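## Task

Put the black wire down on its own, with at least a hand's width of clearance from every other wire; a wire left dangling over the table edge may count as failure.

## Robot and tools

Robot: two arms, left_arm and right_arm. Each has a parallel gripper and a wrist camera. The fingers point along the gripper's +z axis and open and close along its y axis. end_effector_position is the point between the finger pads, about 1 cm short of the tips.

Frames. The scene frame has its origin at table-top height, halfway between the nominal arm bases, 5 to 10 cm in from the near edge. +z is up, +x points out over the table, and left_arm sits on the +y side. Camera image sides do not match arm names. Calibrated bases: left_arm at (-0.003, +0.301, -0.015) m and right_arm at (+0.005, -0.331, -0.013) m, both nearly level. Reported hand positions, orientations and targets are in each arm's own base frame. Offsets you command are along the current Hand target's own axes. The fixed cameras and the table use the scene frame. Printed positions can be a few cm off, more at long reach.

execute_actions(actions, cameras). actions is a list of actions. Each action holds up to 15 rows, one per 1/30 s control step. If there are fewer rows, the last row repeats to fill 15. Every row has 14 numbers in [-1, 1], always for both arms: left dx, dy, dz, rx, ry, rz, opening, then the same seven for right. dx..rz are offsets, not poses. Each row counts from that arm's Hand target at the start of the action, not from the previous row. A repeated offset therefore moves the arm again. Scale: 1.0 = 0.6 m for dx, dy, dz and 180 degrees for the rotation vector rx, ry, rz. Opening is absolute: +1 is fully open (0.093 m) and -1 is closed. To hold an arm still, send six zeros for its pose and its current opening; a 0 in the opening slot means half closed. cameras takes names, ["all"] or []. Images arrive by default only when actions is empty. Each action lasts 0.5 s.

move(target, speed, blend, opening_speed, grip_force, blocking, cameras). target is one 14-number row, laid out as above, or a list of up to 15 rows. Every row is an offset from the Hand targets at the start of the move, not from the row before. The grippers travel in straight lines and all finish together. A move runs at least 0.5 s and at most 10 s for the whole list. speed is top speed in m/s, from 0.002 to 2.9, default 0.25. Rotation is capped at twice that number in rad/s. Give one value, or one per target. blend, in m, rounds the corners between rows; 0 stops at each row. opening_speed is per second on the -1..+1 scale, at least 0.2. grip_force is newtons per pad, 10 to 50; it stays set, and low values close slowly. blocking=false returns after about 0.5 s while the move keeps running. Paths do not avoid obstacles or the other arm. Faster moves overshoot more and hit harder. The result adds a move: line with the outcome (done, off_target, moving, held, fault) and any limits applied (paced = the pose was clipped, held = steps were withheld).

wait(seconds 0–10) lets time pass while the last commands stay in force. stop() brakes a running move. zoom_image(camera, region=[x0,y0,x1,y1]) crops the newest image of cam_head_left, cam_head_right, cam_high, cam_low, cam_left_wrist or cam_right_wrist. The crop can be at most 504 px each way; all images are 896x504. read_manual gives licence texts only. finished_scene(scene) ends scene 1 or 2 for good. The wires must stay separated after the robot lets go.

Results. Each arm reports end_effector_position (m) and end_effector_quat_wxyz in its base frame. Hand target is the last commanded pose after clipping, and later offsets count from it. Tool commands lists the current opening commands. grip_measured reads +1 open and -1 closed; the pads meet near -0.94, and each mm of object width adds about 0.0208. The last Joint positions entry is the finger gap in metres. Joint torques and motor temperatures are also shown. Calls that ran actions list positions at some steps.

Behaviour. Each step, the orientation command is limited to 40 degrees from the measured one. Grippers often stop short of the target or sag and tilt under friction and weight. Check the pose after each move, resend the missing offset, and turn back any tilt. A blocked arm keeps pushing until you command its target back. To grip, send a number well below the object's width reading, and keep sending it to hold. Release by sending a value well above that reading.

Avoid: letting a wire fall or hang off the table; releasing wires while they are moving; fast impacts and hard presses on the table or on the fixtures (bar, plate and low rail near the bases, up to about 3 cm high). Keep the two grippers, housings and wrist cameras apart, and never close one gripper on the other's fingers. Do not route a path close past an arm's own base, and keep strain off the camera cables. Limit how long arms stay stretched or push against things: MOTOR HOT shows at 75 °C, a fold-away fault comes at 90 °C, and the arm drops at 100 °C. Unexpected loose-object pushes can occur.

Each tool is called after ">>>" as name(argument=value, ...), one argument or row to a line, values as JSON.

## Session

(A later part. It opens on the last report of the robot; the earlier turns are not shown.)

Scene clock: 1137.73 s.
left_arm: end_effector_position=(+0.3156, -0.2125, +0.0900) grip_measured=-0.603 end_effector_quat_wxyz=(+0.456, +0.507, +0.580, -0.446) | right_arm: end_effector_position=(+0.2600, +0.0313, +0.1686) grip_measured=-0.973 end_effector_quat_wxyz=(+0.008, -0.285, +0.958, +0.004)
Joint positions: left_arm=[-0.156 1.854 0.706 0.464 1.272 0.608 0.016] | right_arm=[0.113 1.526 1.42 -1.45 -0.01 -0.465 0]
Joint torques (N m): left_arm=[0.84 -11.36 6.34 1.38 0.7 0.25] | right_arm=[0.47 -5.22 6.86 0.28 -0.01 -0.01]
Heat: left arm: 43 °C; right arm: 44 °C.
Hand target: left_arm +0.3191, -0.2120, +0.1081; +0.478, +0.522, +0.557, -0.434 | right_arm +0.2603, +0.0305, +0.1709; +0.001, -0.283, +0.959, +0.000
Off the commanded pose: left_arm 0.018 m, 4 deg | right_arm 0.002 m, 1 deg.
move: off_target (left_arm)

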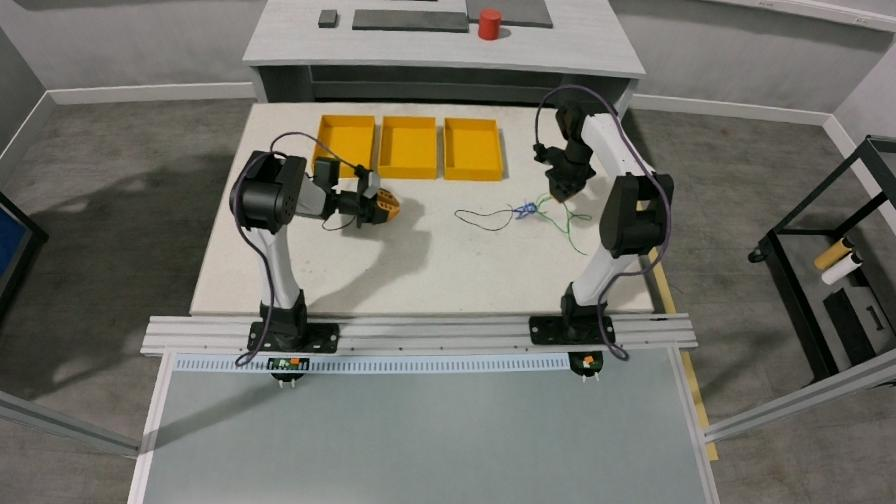

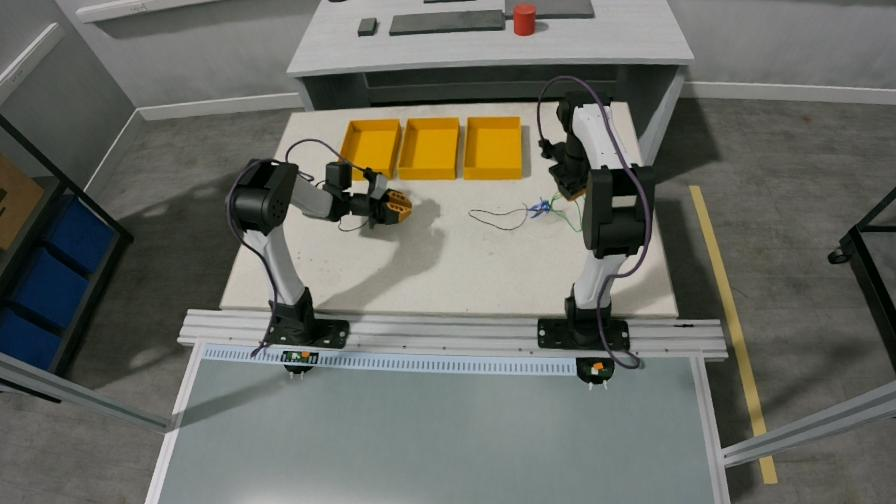

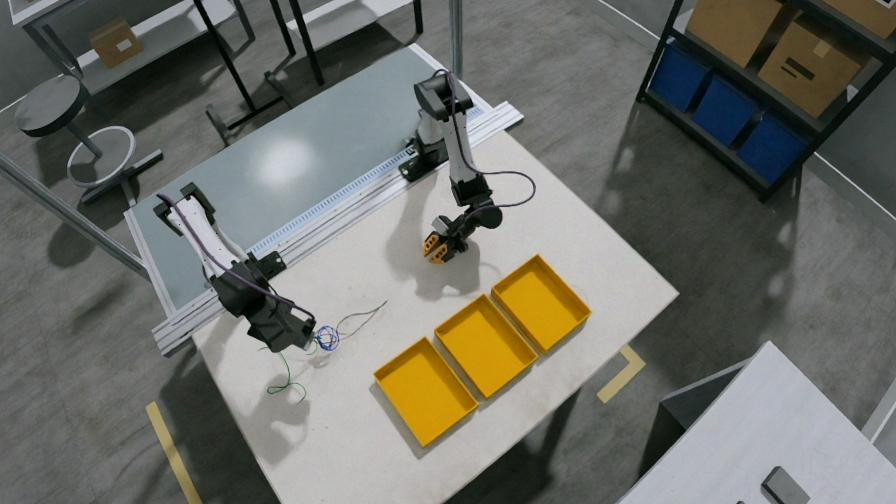

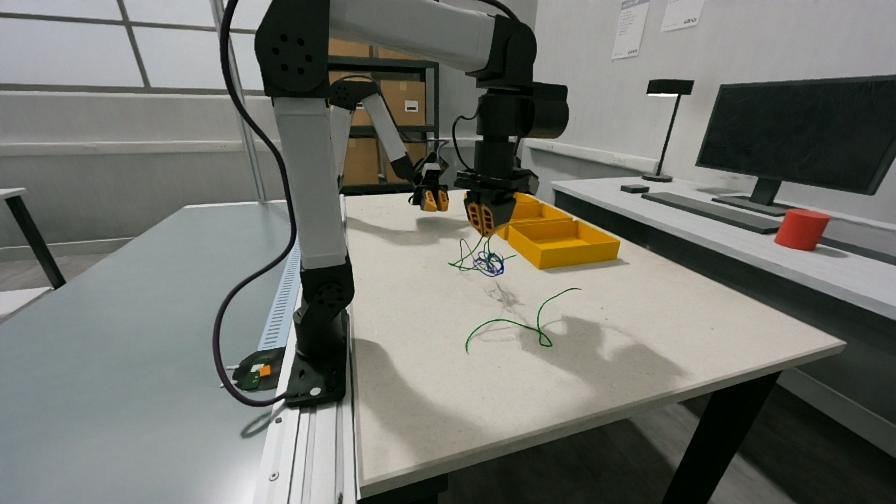

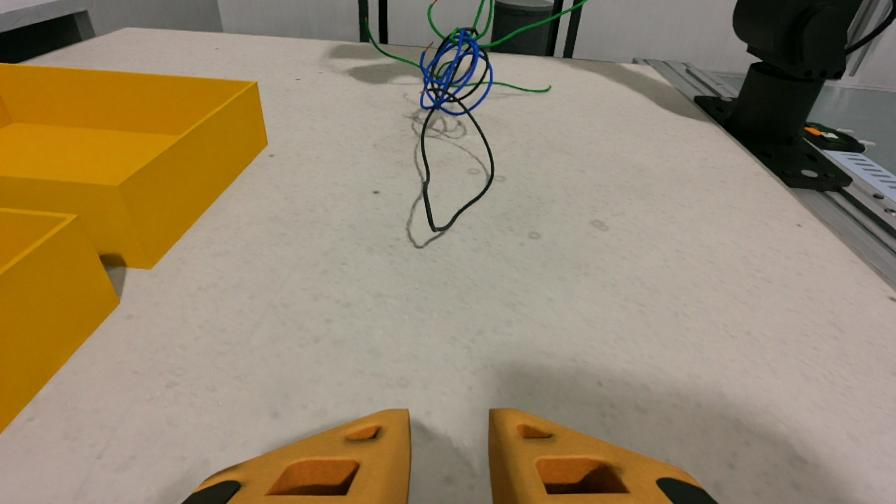

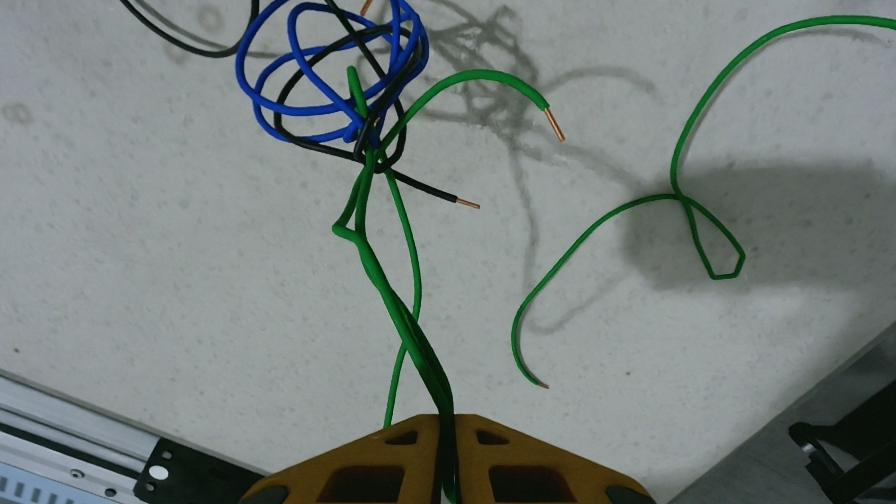

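>>> move(
  target=[0,0,0,0,0,0,-0.6,-0.105,0.131,-0.117,0,0,0.75,-1],
  cameras=["all"],
  speed=0.2,
)

>>> zoom_image(
  camera="cam_left_wrist",
  region=[300, 0, 700, 400],
)

>>> zoom_image(
  camera="cam_right_wrist",
  region=[200, 0, 700, 420],
)

Scene clock: 1212.90 s.
left_arm: end_effector_position=(+0.3154, -0.2125, +0.0897) grip_measured=-0.603 end_effector_quat_wxyz=(+0.456, +0.507, +0.580, -0.446) | right_arm: end_effector_position=(+0.2694, +0.1313, +0.2407) grip_measured=-0.973 end_effector_quat_wxyz=(+0.007, +0.737, +0.670, +0.095)
Joint positions: left_arm=[-0.156 1.854 0.706 0.46 1.272 0.61 0.016] | right_arm=[0.429 1.585 1.758 -1.558 -0.044 2.099 0]
Joint torques (N m): left_arm=[0.83 -11.38 6.35 1.4 0.7 0.25] | right_arm=[-0.4 -5.08 6.63 0.57 -0.13 0]
Motor temperatures (°C): left_arm=[29 48 42 41 29 30 28] | right_arm=[31 42 41 29 29 29 29]
Heat: left arm: 48 °C; right arm: 42 °C.
Hand target: left_arm +0.3191, -0.2120, +0.1081; +0.478, +0.522, +0.557, -0.434 | right_arm +0.2705, +0.1306, +0.2413; +0.000, +0.778, +0.628, +0.001
Off the commanded pose: left_arm 0.019 m, 4 deg | right_arm 0.001 m, 13 deg.
joint sent to its limit (right arm) — joint 4 (wrist pitch), lower limit; joint 6 (wrist roll), upper limit. The joint targets are off in orientation, not in position.
move: off_target (left_arm, right_arm)

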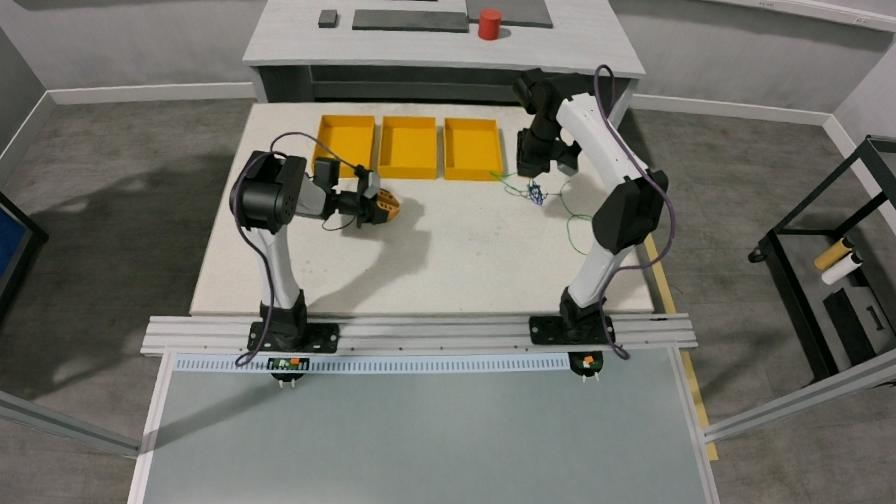

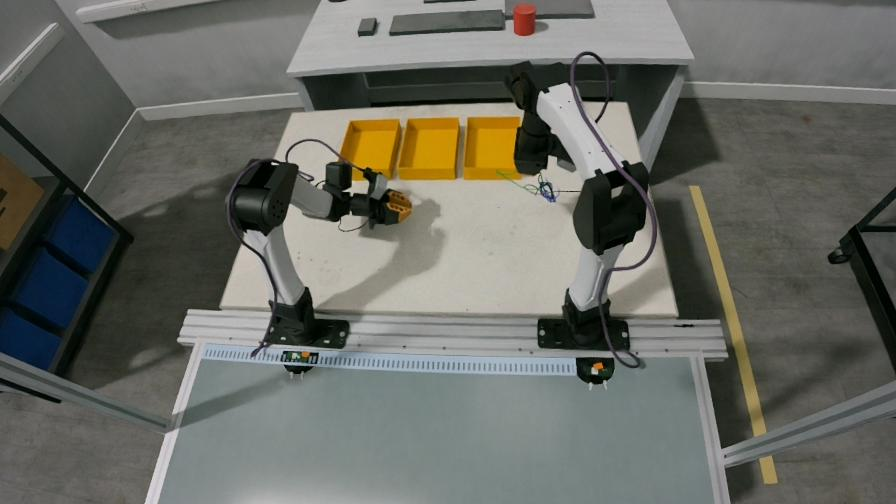

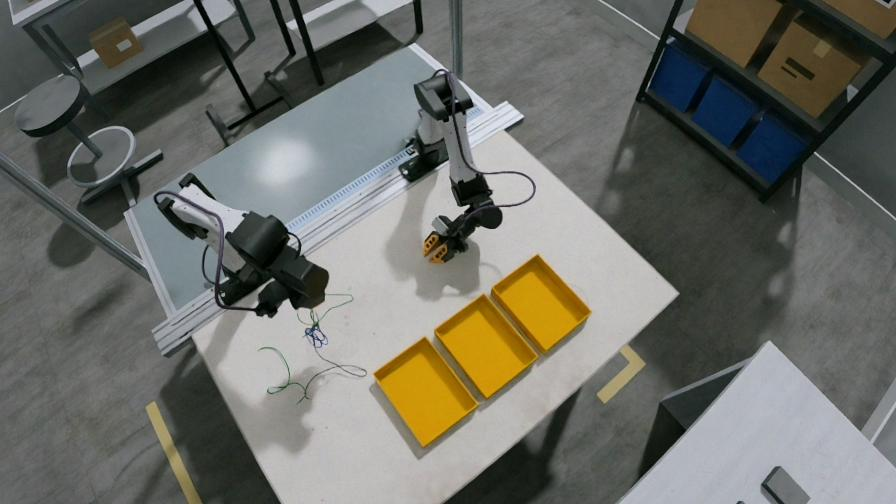

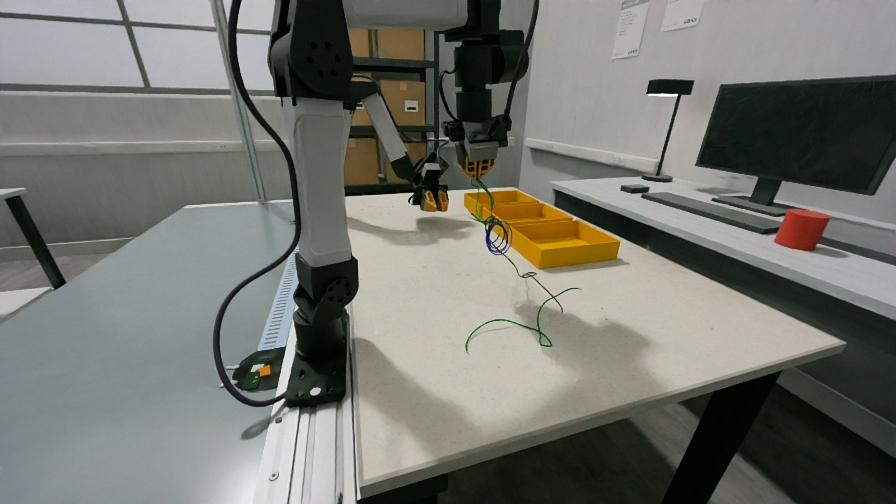

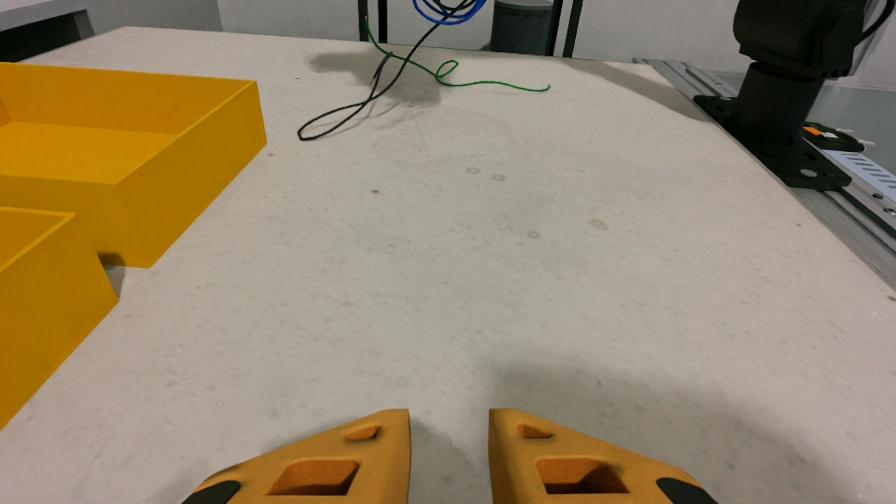

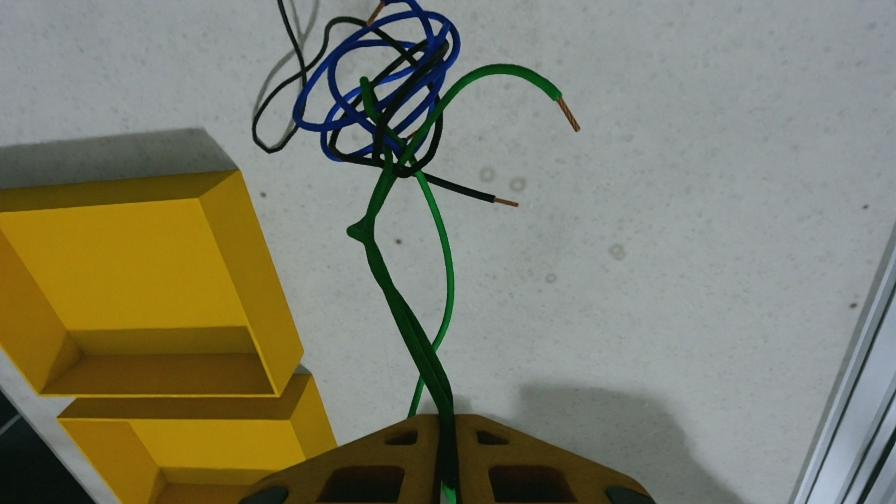

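Scaled by 1.260 from the camera's 896x504 image, which has a finer 1280x720 frame.

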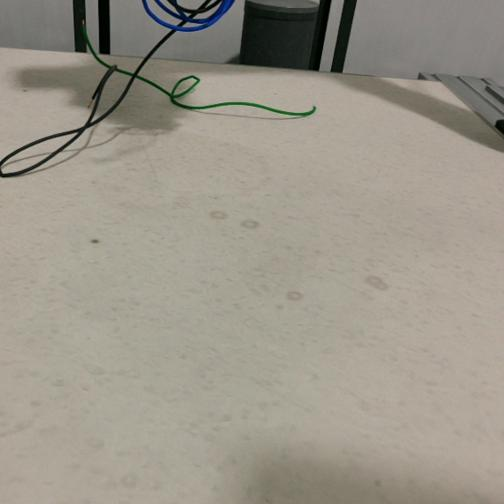

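Scaled by 1.008 from the camera's 896x504 image, which has a finer 1280x720 frame.

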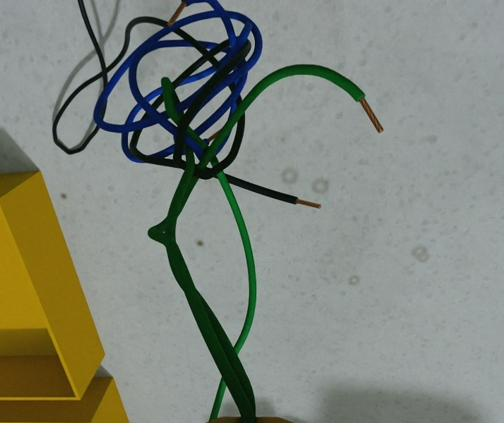

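>>> move(
  target=[-0.11,-0.05,0.26,0,0,-0.5,-0.3,0,0,0,0,0,0,-1],
  cameras=["cam_left_wrist","cam_right_wrist","cam_head_right"],
  speed=0.2,
)

Scene clock: 1256.97 s.
left_arm: end_effector_position=(+0.2943, -0.3722, +0.1384) grip_measured=-0.303 end_effector_quat_wxyz=(+0.019, -0.027, +0.769, -0.638) | right_arm: end_effector_position=(+0.2693, +0.1314, +0.2408) grip_measured=-0.973 end_effector_quat_wxyz=(+0.007, +0.737, +0.670, +0.095)
Joint positions: left_arm=[-0.63 1.873 0.866 0.72 0.855 -1.356 0.031] | right_arm=[0.429 1.585 1.758 -1.558 -0.045 2.099 0]
Joint torques (N m): left_arm=[-0.1 -8.02 8.85 2.08 0.1 0.01] | right_arm=[-0.43 -5.08 6.63 0.57 -0.14 0]
Heat: left arm: 49 °C; right arm: 42 °C.
Hand target: left_arm +0.3012, -0.3787, +0.1466; +0.030, -0.025, +0.763, -0.645 | right_arm +0.2704, +0.1306, +0.2413; +0.000, +0.778, +0.628, +0.001
Off the commanded pose: left_arm 0.013 m, 2 deg | right_arm 0.002 m, 13 deg.
joint sent to its limit (right arm) — joint 4 (wrist pitch), lower limit; joint 6 (wrist roll), upper limit. The joint targets are off in orientation, not in position.
move: off_target (left_arm, right_arm)
Images, in order (width x height): cam_head_right 896x504, cam_left_wrist 896x504, cam_right_wrist 896x504.

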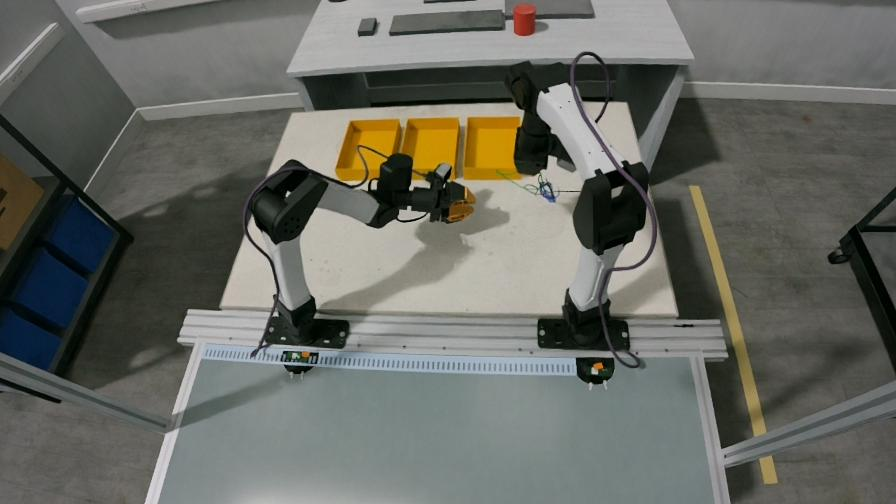

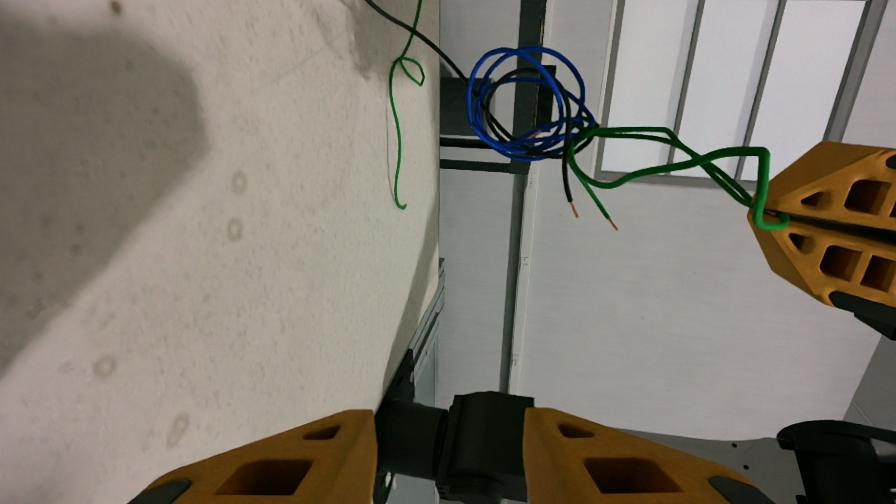

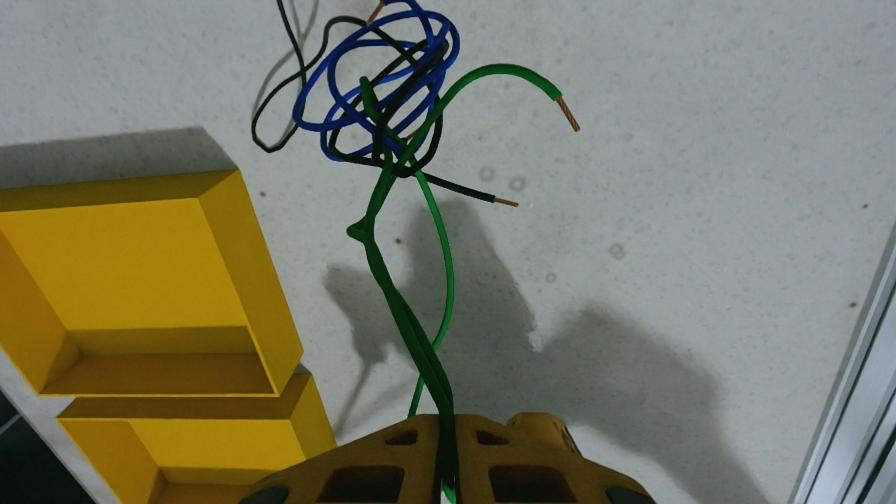

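>>> move(
  target=[-0.008,-0.0767,0.135,0,0,0,-0.6,0,0,0,0,0,0,-1],
  cameras=["cam_left_wrist","cam_right_wrist"],
  speed=0.12,
)

>>> zoom_image(
  camera="cam_left_wrist",
  region=[300, 104, 700, 504],
)

Scene clock: 1287.40 s.
left_arm: end_effector_position=(+0.3063, -0.4600, +0.1713) grip_measured=-0.597 end_effector_quat_wxyz=(+0.023, -0.021, +0.768, -0.640) | right_arm: end_effector_position=(+0.2693, +0.1314, +0.2408) grip_measured=-0.973 end_effector_quat_wxyz=(+0.007, +0.737, +0.670, +0.095)
Joint positions: left_arm=[-0.783 2.008 1.209 0.56 0.71 -1.405 0.017] | right_arm=[0.429 1.585 1.758 -1.558 -0.045 2.099 0]
Joint torques (N m): left_arm=[0.14 -9.99 9.92 1.98 0.05 -0.01] | right_arm=[-0.43 -5.08 6.63 0.56 -0.14 0]
Motor temperatures (°C): left_arm=[29 47 47 44 28 30 28] | right_arm=[31 40 43 29 29 29 29]
Heat: left arm: 47 °C; right arm: 43 °C.
Hand target: left_arm +0.3122, -0.4657, +0.1786; +0.031, -0.025, +0.763, -0.645 | right_arm +0.2704, +0.1306, +0.2413; +0.000, +0.778, +0.628, +0.001
Off the commanded pose: left_arm 0.011 m, 1 deg | right_arm 0.002 m, 13 deg.
joint sent to its limit (right arm) — joint 4 (wrist pitch), lower limit; joint 6 (wrist roll), upper limit. The joint targets are off in orientation, not in position.
move: off_target (left_arm, right_arm)
Images, in order (width x height): cam_left_wrist 896x504, cam_right_wrist 896x504.

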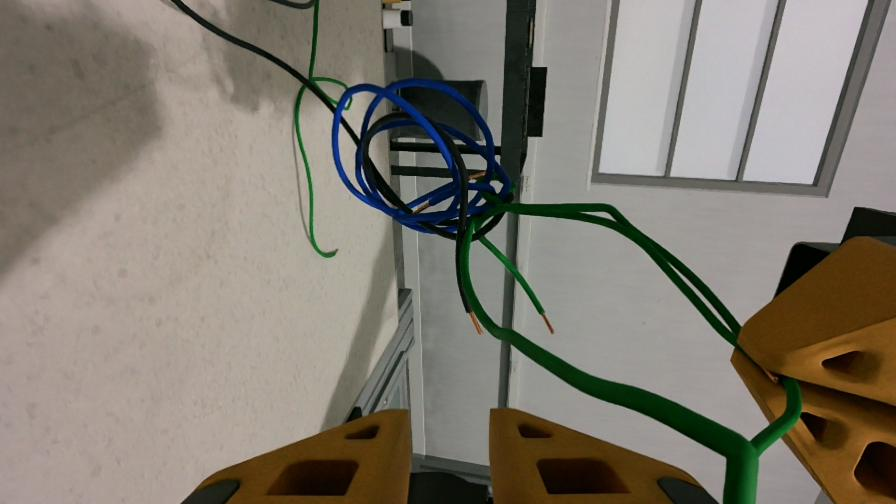

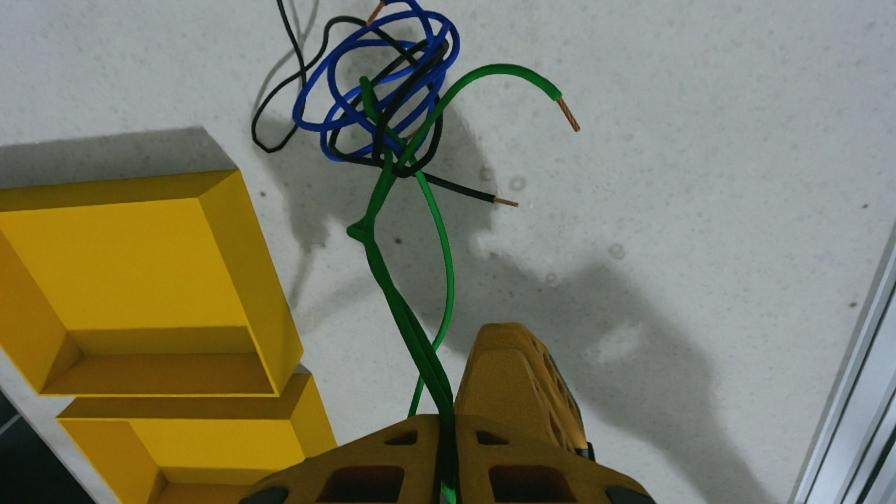

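Scaled by 1.260 from the camera's 896x504 image, which has a finer 1280x720 frame.

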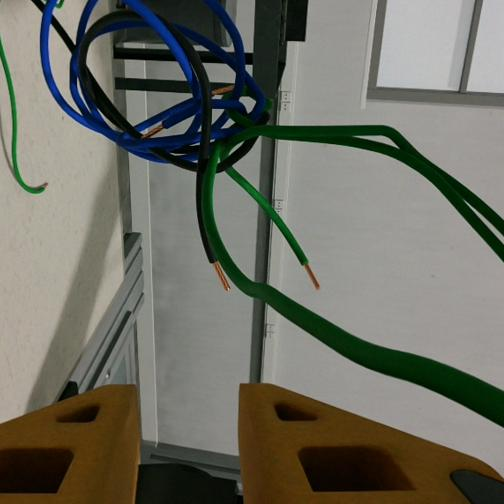

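>>> move(
  target=[0.0,-0.0077,0.066,0,0,0,-0.76,0,0,0,0,0,0,-1],
  cameras=["cam_left_wrist","cam_right_wrist"],
  speed=0.08,
)

>>> zoom_image(
  camera="cam_left_wrist",
  region=[300, 204, 600, 504],
)

>>> zoom_image(
  camera="cam_right_wrist",
  region=[300, 50, 700, 450],
)

Scene clock: 1310.13 s.
left_arm: end_effector_position=(+0.3088, -0.4998, +0.1690) grip_measured=-0.757 end_effector_quat_wxyz=(+0.023, -0.020, +0.768, -0.640) | right_arm: end_effector_position=(+0.2693, +0.1314, +0.2408) grip_measured=-0.973 end_effector_quat_wxyz=(+0.007, +0.737, +0.669, +0.095)
Joint positions: left_arm=[-0.842 2.113 1.362 0.521 0.655 -1.42 0.009] | right_arm=[0.429 1.585 1.758 -1.558 -0.045 2.099 0]
Joint torques (N m): left_arm=[0.27 -10.95 10.3 1.99 0.06 -0.01] | right_arm=[-0.43 -5.09 6.61 0.57 -0.14 0]
Heat: left arm: 50 °C; right arm: 43 °C.
Hand target: left_arm +0.3153, -0.5054, +0.1767; +0.031, -0.025, +0.763, -0.645 | right_arm +0.2704, +0.1306, +0.2413; +0.000, +0.778, +0.628, +0.001
Off the commanded pose: left_arm 0.011 m, 1 deg | right_arm 0.002 m, 13 deg.
joint sent to its limit (right arm) — joint 4 (wrist pitch), lower limit; joint 6 (wrist roll), upper limit. The joint targets are off in orientation, not in position.
move: off_target (left_arm, right_arm)
Images, in order (width x height): cam_left_wrist 896x504, cam_right_wrist 896x504.

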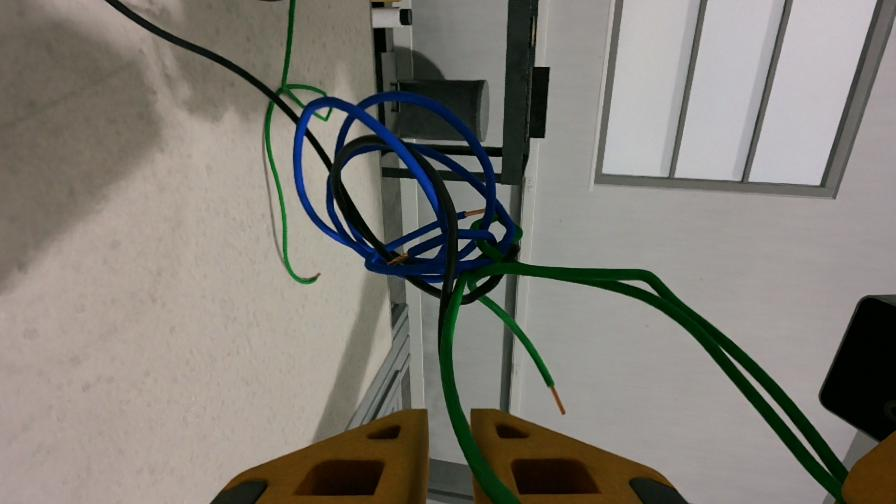

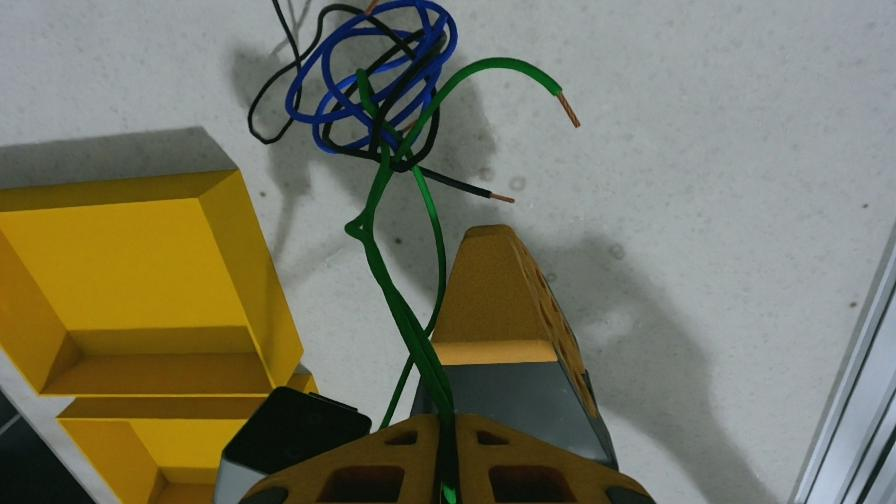

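Scaled by 1.680 from the camera's 896x504 image, which has a finer 1280x720 frame.

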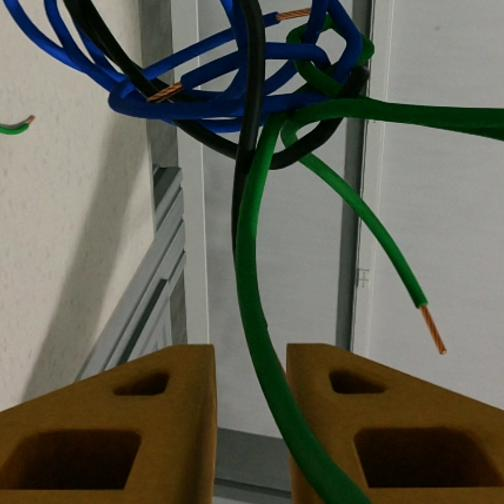

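Scaled by 1.260 from the camera's 896x504 image, which has a finer 1280x720 frame.

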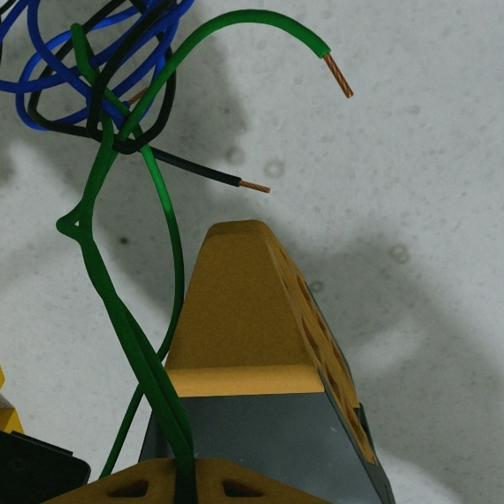

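>>> move(
  target=[0.0,0.001,0.029,0,0,0,-0.76,0,0,0,0,0,0,-1],
  cameras=["cam_left_wrist","cam_right_wrist"],
  speed=0.08,
)

>>> zoom_image(
  camera="cam_left_wrist",
  region=[300, 204, 600, 504],
)

>>> zoom_image(
  camera="cam_right_wrist",
  region=[360, 100, 600, 300],
)

Scene clock: 1335.63 s.
left_arm: end_effector_position=(+0.3137, -0.5145, +0.1644) grip_measured=-0.757 end_effector_quat_wxyz=(+0.024, -0.024, +0.769, -0.638) | right_arm: end_effector_position=(+0.2687, +0.1311, +0.2406) grip_measured=-0.973 end_effector_quat_wxyz=(+0.006, +0.737, +0.670, +0.094)
Joint positions: left_arm=[-0.857 2.166 1.431 0.505 0.632 -1.427 0.009] | right_arm=[0.429 1.585 1.758 -1.561 -0.045 2.099 0]
Joint torques (N m): left_arm=[-0.32 -11.44 10.5 2.01 0.05 0] | right_arm=[-0.39 -5.07 6.63 0.59 -0.15 0]
Heat: left arm: 49 °C; right arm: 43 °C.
Hand target: left_arm +0.3167, -0.5223, +0.1731; +0.030, -0.025, +0.763, -0.645 | right_arm +0.2705, +0.1306, +0.2413; +0.000, +0.778, +0.628, +0.001
Off the commanded pose: left_arm 0.012 m, 1 deg | right_arm 0.002 m, 13 deg.
joint sent to its limit (right arm) — joint 4 (wrist pitch), lower limit; joint 6 (wrist roll), upper limit. The joint targets are off in orientation, not in position.
move: off_target (left_arm, right_arm)
Images, in order (width x height): cam_left_wrist 896x504, cam_right_wrist 896x504.

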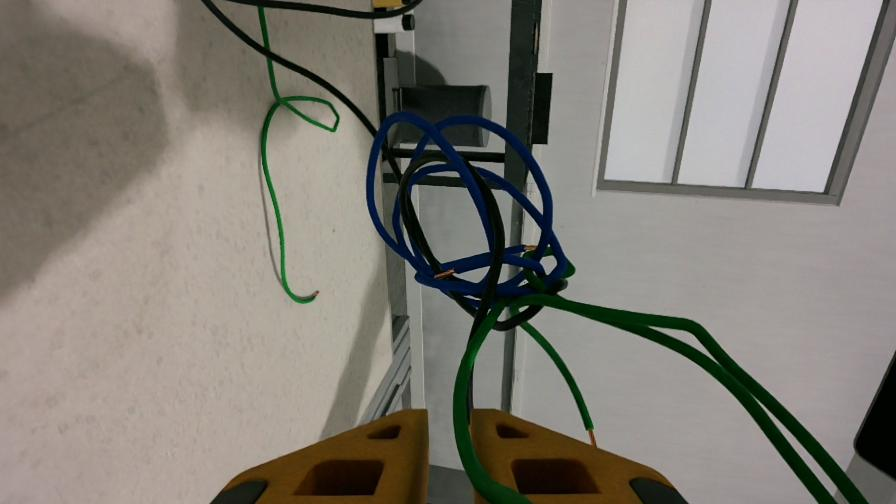

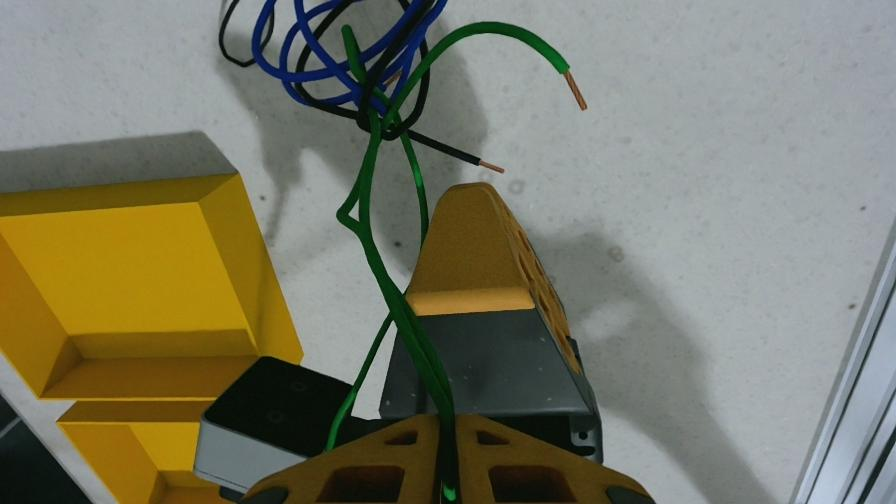

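Scaled by 1.680 from the camera's 896x504 image, which has a finer 1280x720 frame.

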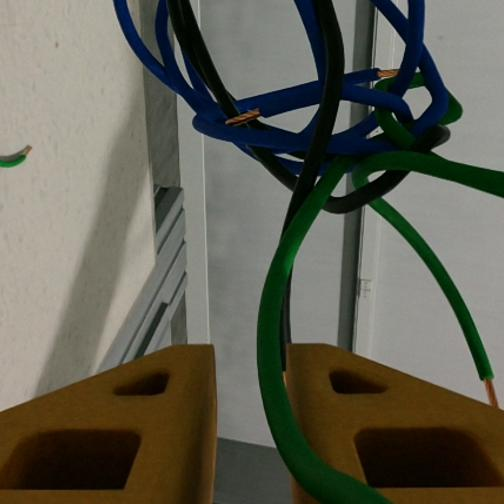

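Scaled by 2.100 from the camera's 896x504 image, which has a finer 1280x720 frame.

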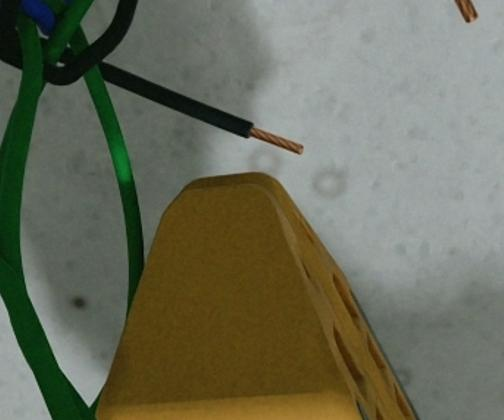

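>>> move(
  target=[0.0065,-0.0113,0.022,0,0,0,-0.74,0,0,0,0,0,0,-1],
  cameras=["cam_left_wrist","cam_right_wrist"],
  speed=0.08,
)

>>> zoom_image(
  camera="cam_left_wrist",
  region=[300, 204, 600, 504],
)

>>> zoom_image(
  camera="cam_right_wrist",
  region=[360, 100, 600, 300],
)

Scene clock: 1350.33 s.
left_arm: end_effector_position=(+0.3114, -0.5290, +0.1691) grip_measured=-0.743 end_effector_quat_wxyz=(+0.025, -0.024, +0.769, -0.638) | right_arm: end_effector_position=(+0.2687, +0.1311, +0.2390) grip_measured=-0.973 end_effector_quat_wxyz=(+0.005, +0.737, +0.670, +0.090)
Joint positions: left_arm=[-0.881 2.19 1.49 0.475 0.607 -1.432 0.01] | right_arm=[0.429 1.59 1.758 -1.563 -0.045 2.1 0]
Joint torques (N m): left_arm=[-0.34 -11.7 10.63 2.01 0.05 0] | right_arm=[-0.44 -5.64 6.6 0.6 -0.15 -0.01]
Heat: left arm: 50 °C; right arm: 43 °C.
Hand target: left_arm +0.3139, -0.5367, +0.1778; +0.031, -0.025, +0.763, -0.645 | right_arm +0.2705, +0.1306, +0.2413; +0.000, +0.778, +0.628, +0.001
Off the commanded pose: left_arm 0.012 m, 1 deg | right_arm 0.003 m, 12 deg.
joint sent to its limit (right arm) — joint 4 (wrist pitch), lower limit; joint 6 (wrist roll), upper limit. The joint targets are off in orientation, not in position.
move: off_target (left_arm, right_arm)
Images, in order (width x height): cam_left_wrist 896x504, cam_right_wrist 896x504.

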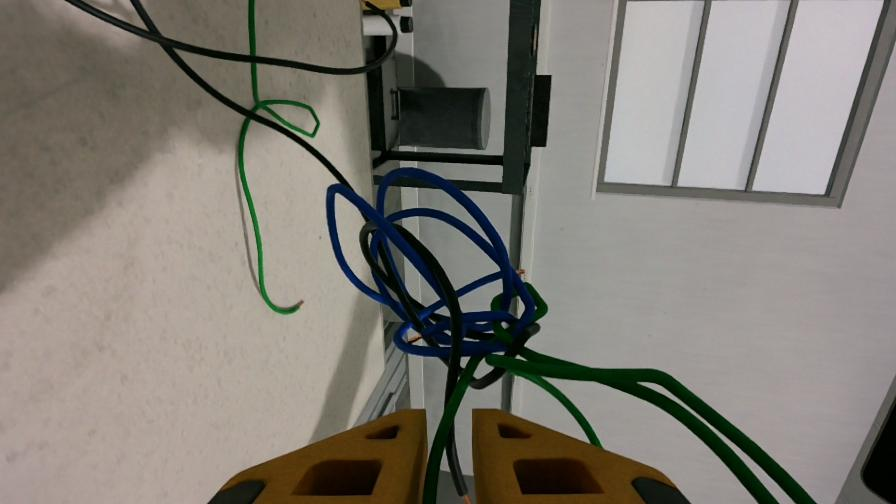

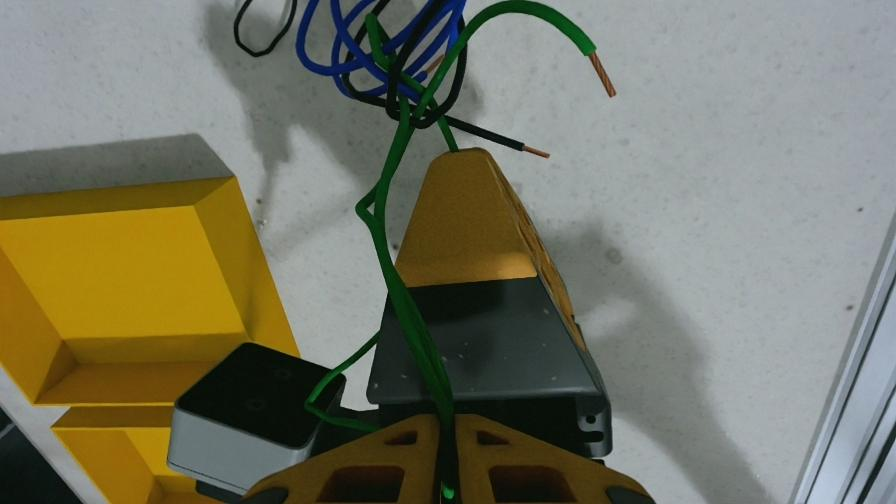

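Scaled by 1.680 from the camera's 896x504 image, which has a finer 1280x720 frame.

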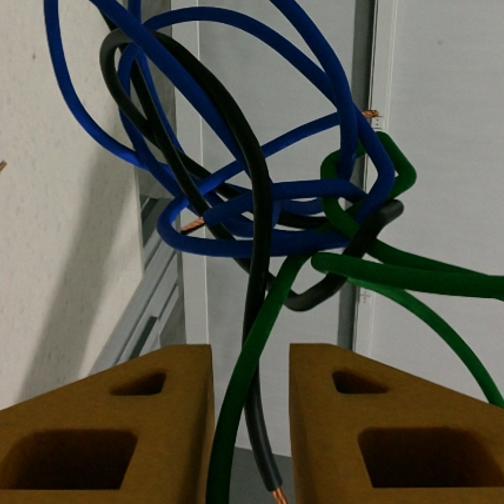

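Scaled by 2.100 from the camera's 896x504 image, which has a finer 1280x720 frame.

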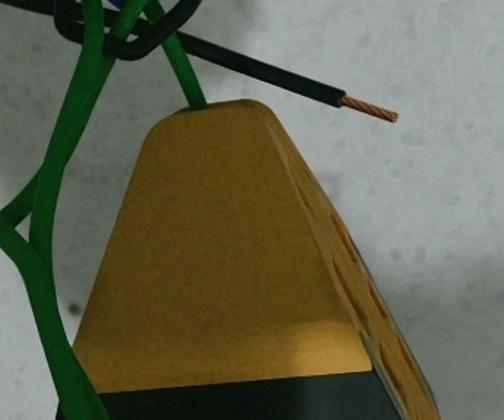

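>>> move(
  target=[
    [0,0,-0.04,0,0,0,-0.74,0,0,0,0,0,0,-1],
    [0.022,0,-0.04,0,0,0,-0.74,0,0,0,0,0,0,-1],
    [0.022,-0.004,0.012,0,0,0,-0.74,0,0,0,0,0,0,-1],
  ],
  cameras=["cam_left_wrist","cam_right_wrist"],
  speed=0.08,
)

>>> zoom_image(
  camera="cam_left_wrist",
  region=[300, 204, 600, 504],
)

>>> zoom_image(
  camera="cam_right_wrist",
  region=[360, 100, 600, 300],
)

Scene clock: 1364.30 s.
left_arm: end_effector_position=(+0.2991, -0.5379, +0.1715) grip_measured=-0.743 end_effector_quat_wxyz=(+0.026, -0.022, +0.768, -0.640) | right_arm: end_effector_position=(+0.2684, +0.1301, +0.2389) grip_measured=-0.973 end_effector_quat_wxyz=(+0.005, +0.738, +0.668, +0.089)
Joint positions: left_arm=[-0.914 2.185 1.487 0.481 0.577 -1.44 0.01] | right_arm=[0.426 1.59 1.758 -1.566 -0.045 2.1 0]
Joint torques (N m): left_arm=[-0.23 -11.66 10.47 2.01 0.04 0] | right_arm=[-0.25 -5.63 6.63 0.63 -0.16 -0.01]
Motor temperatures (°C): left_arm=[29 52 51 45 28 30 28] | right_arm=[31 40 43 29 29 29 30]
Heat: left arm: 52 °C; right arm: 43 °C.
Hand target: left_arm +0.3012, -0.5453, +0.1787; +0.030, -0.025, +0.763, -0.645 | right_arm +0.2704, +0.1306, +0.2413; +0.000, +0.778, +0.628, +0.001
Off the commanded pose: left_arm 0.010 m, 1 deg | right_arm 0.003 m, 12 deg.
joint sent to its limit (right arm) — joint 4 (wrist pitch), lower limit; joint 6 (wrist roll), upper limit. The joint targets are off in orientation, not in position.
move: off_target (right_arm)
Images, in order (width x height): cam_left_wrist 896x504, cam_right_wrist 896x504.

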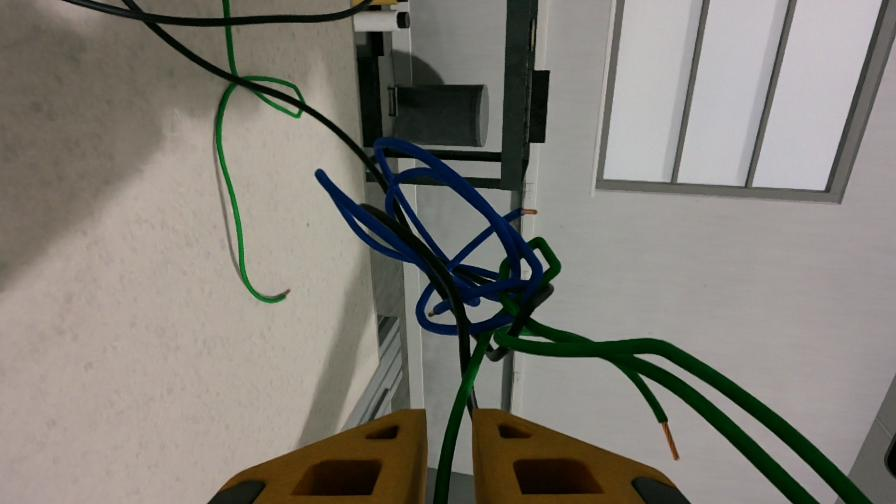

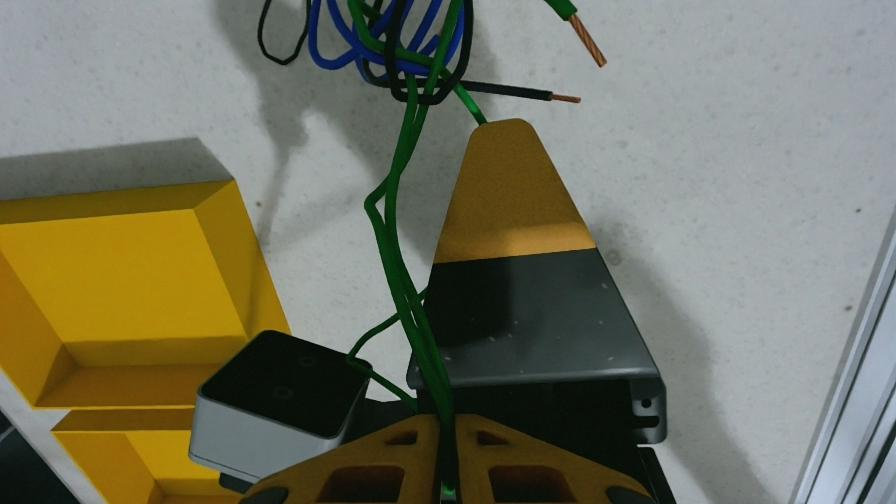

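Scaled by 1.680 from the camera's 896x504 image, which has a finer 1280x720 frame.

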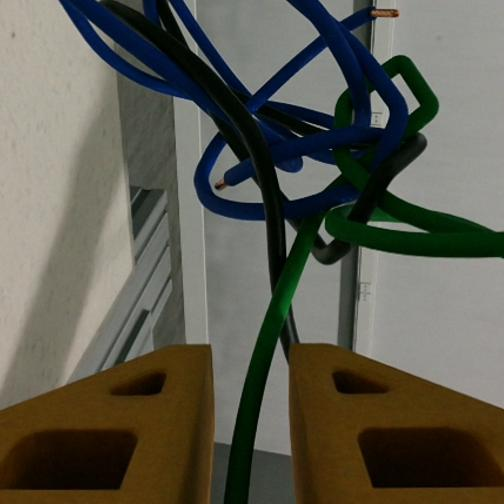

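Scaled by 2.100 from the camera's 896x504 image, which has a finer 1280x720 frame.

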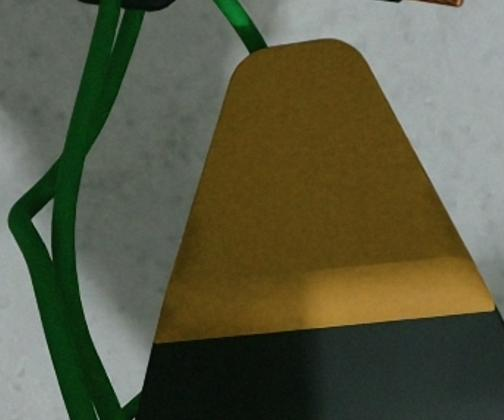

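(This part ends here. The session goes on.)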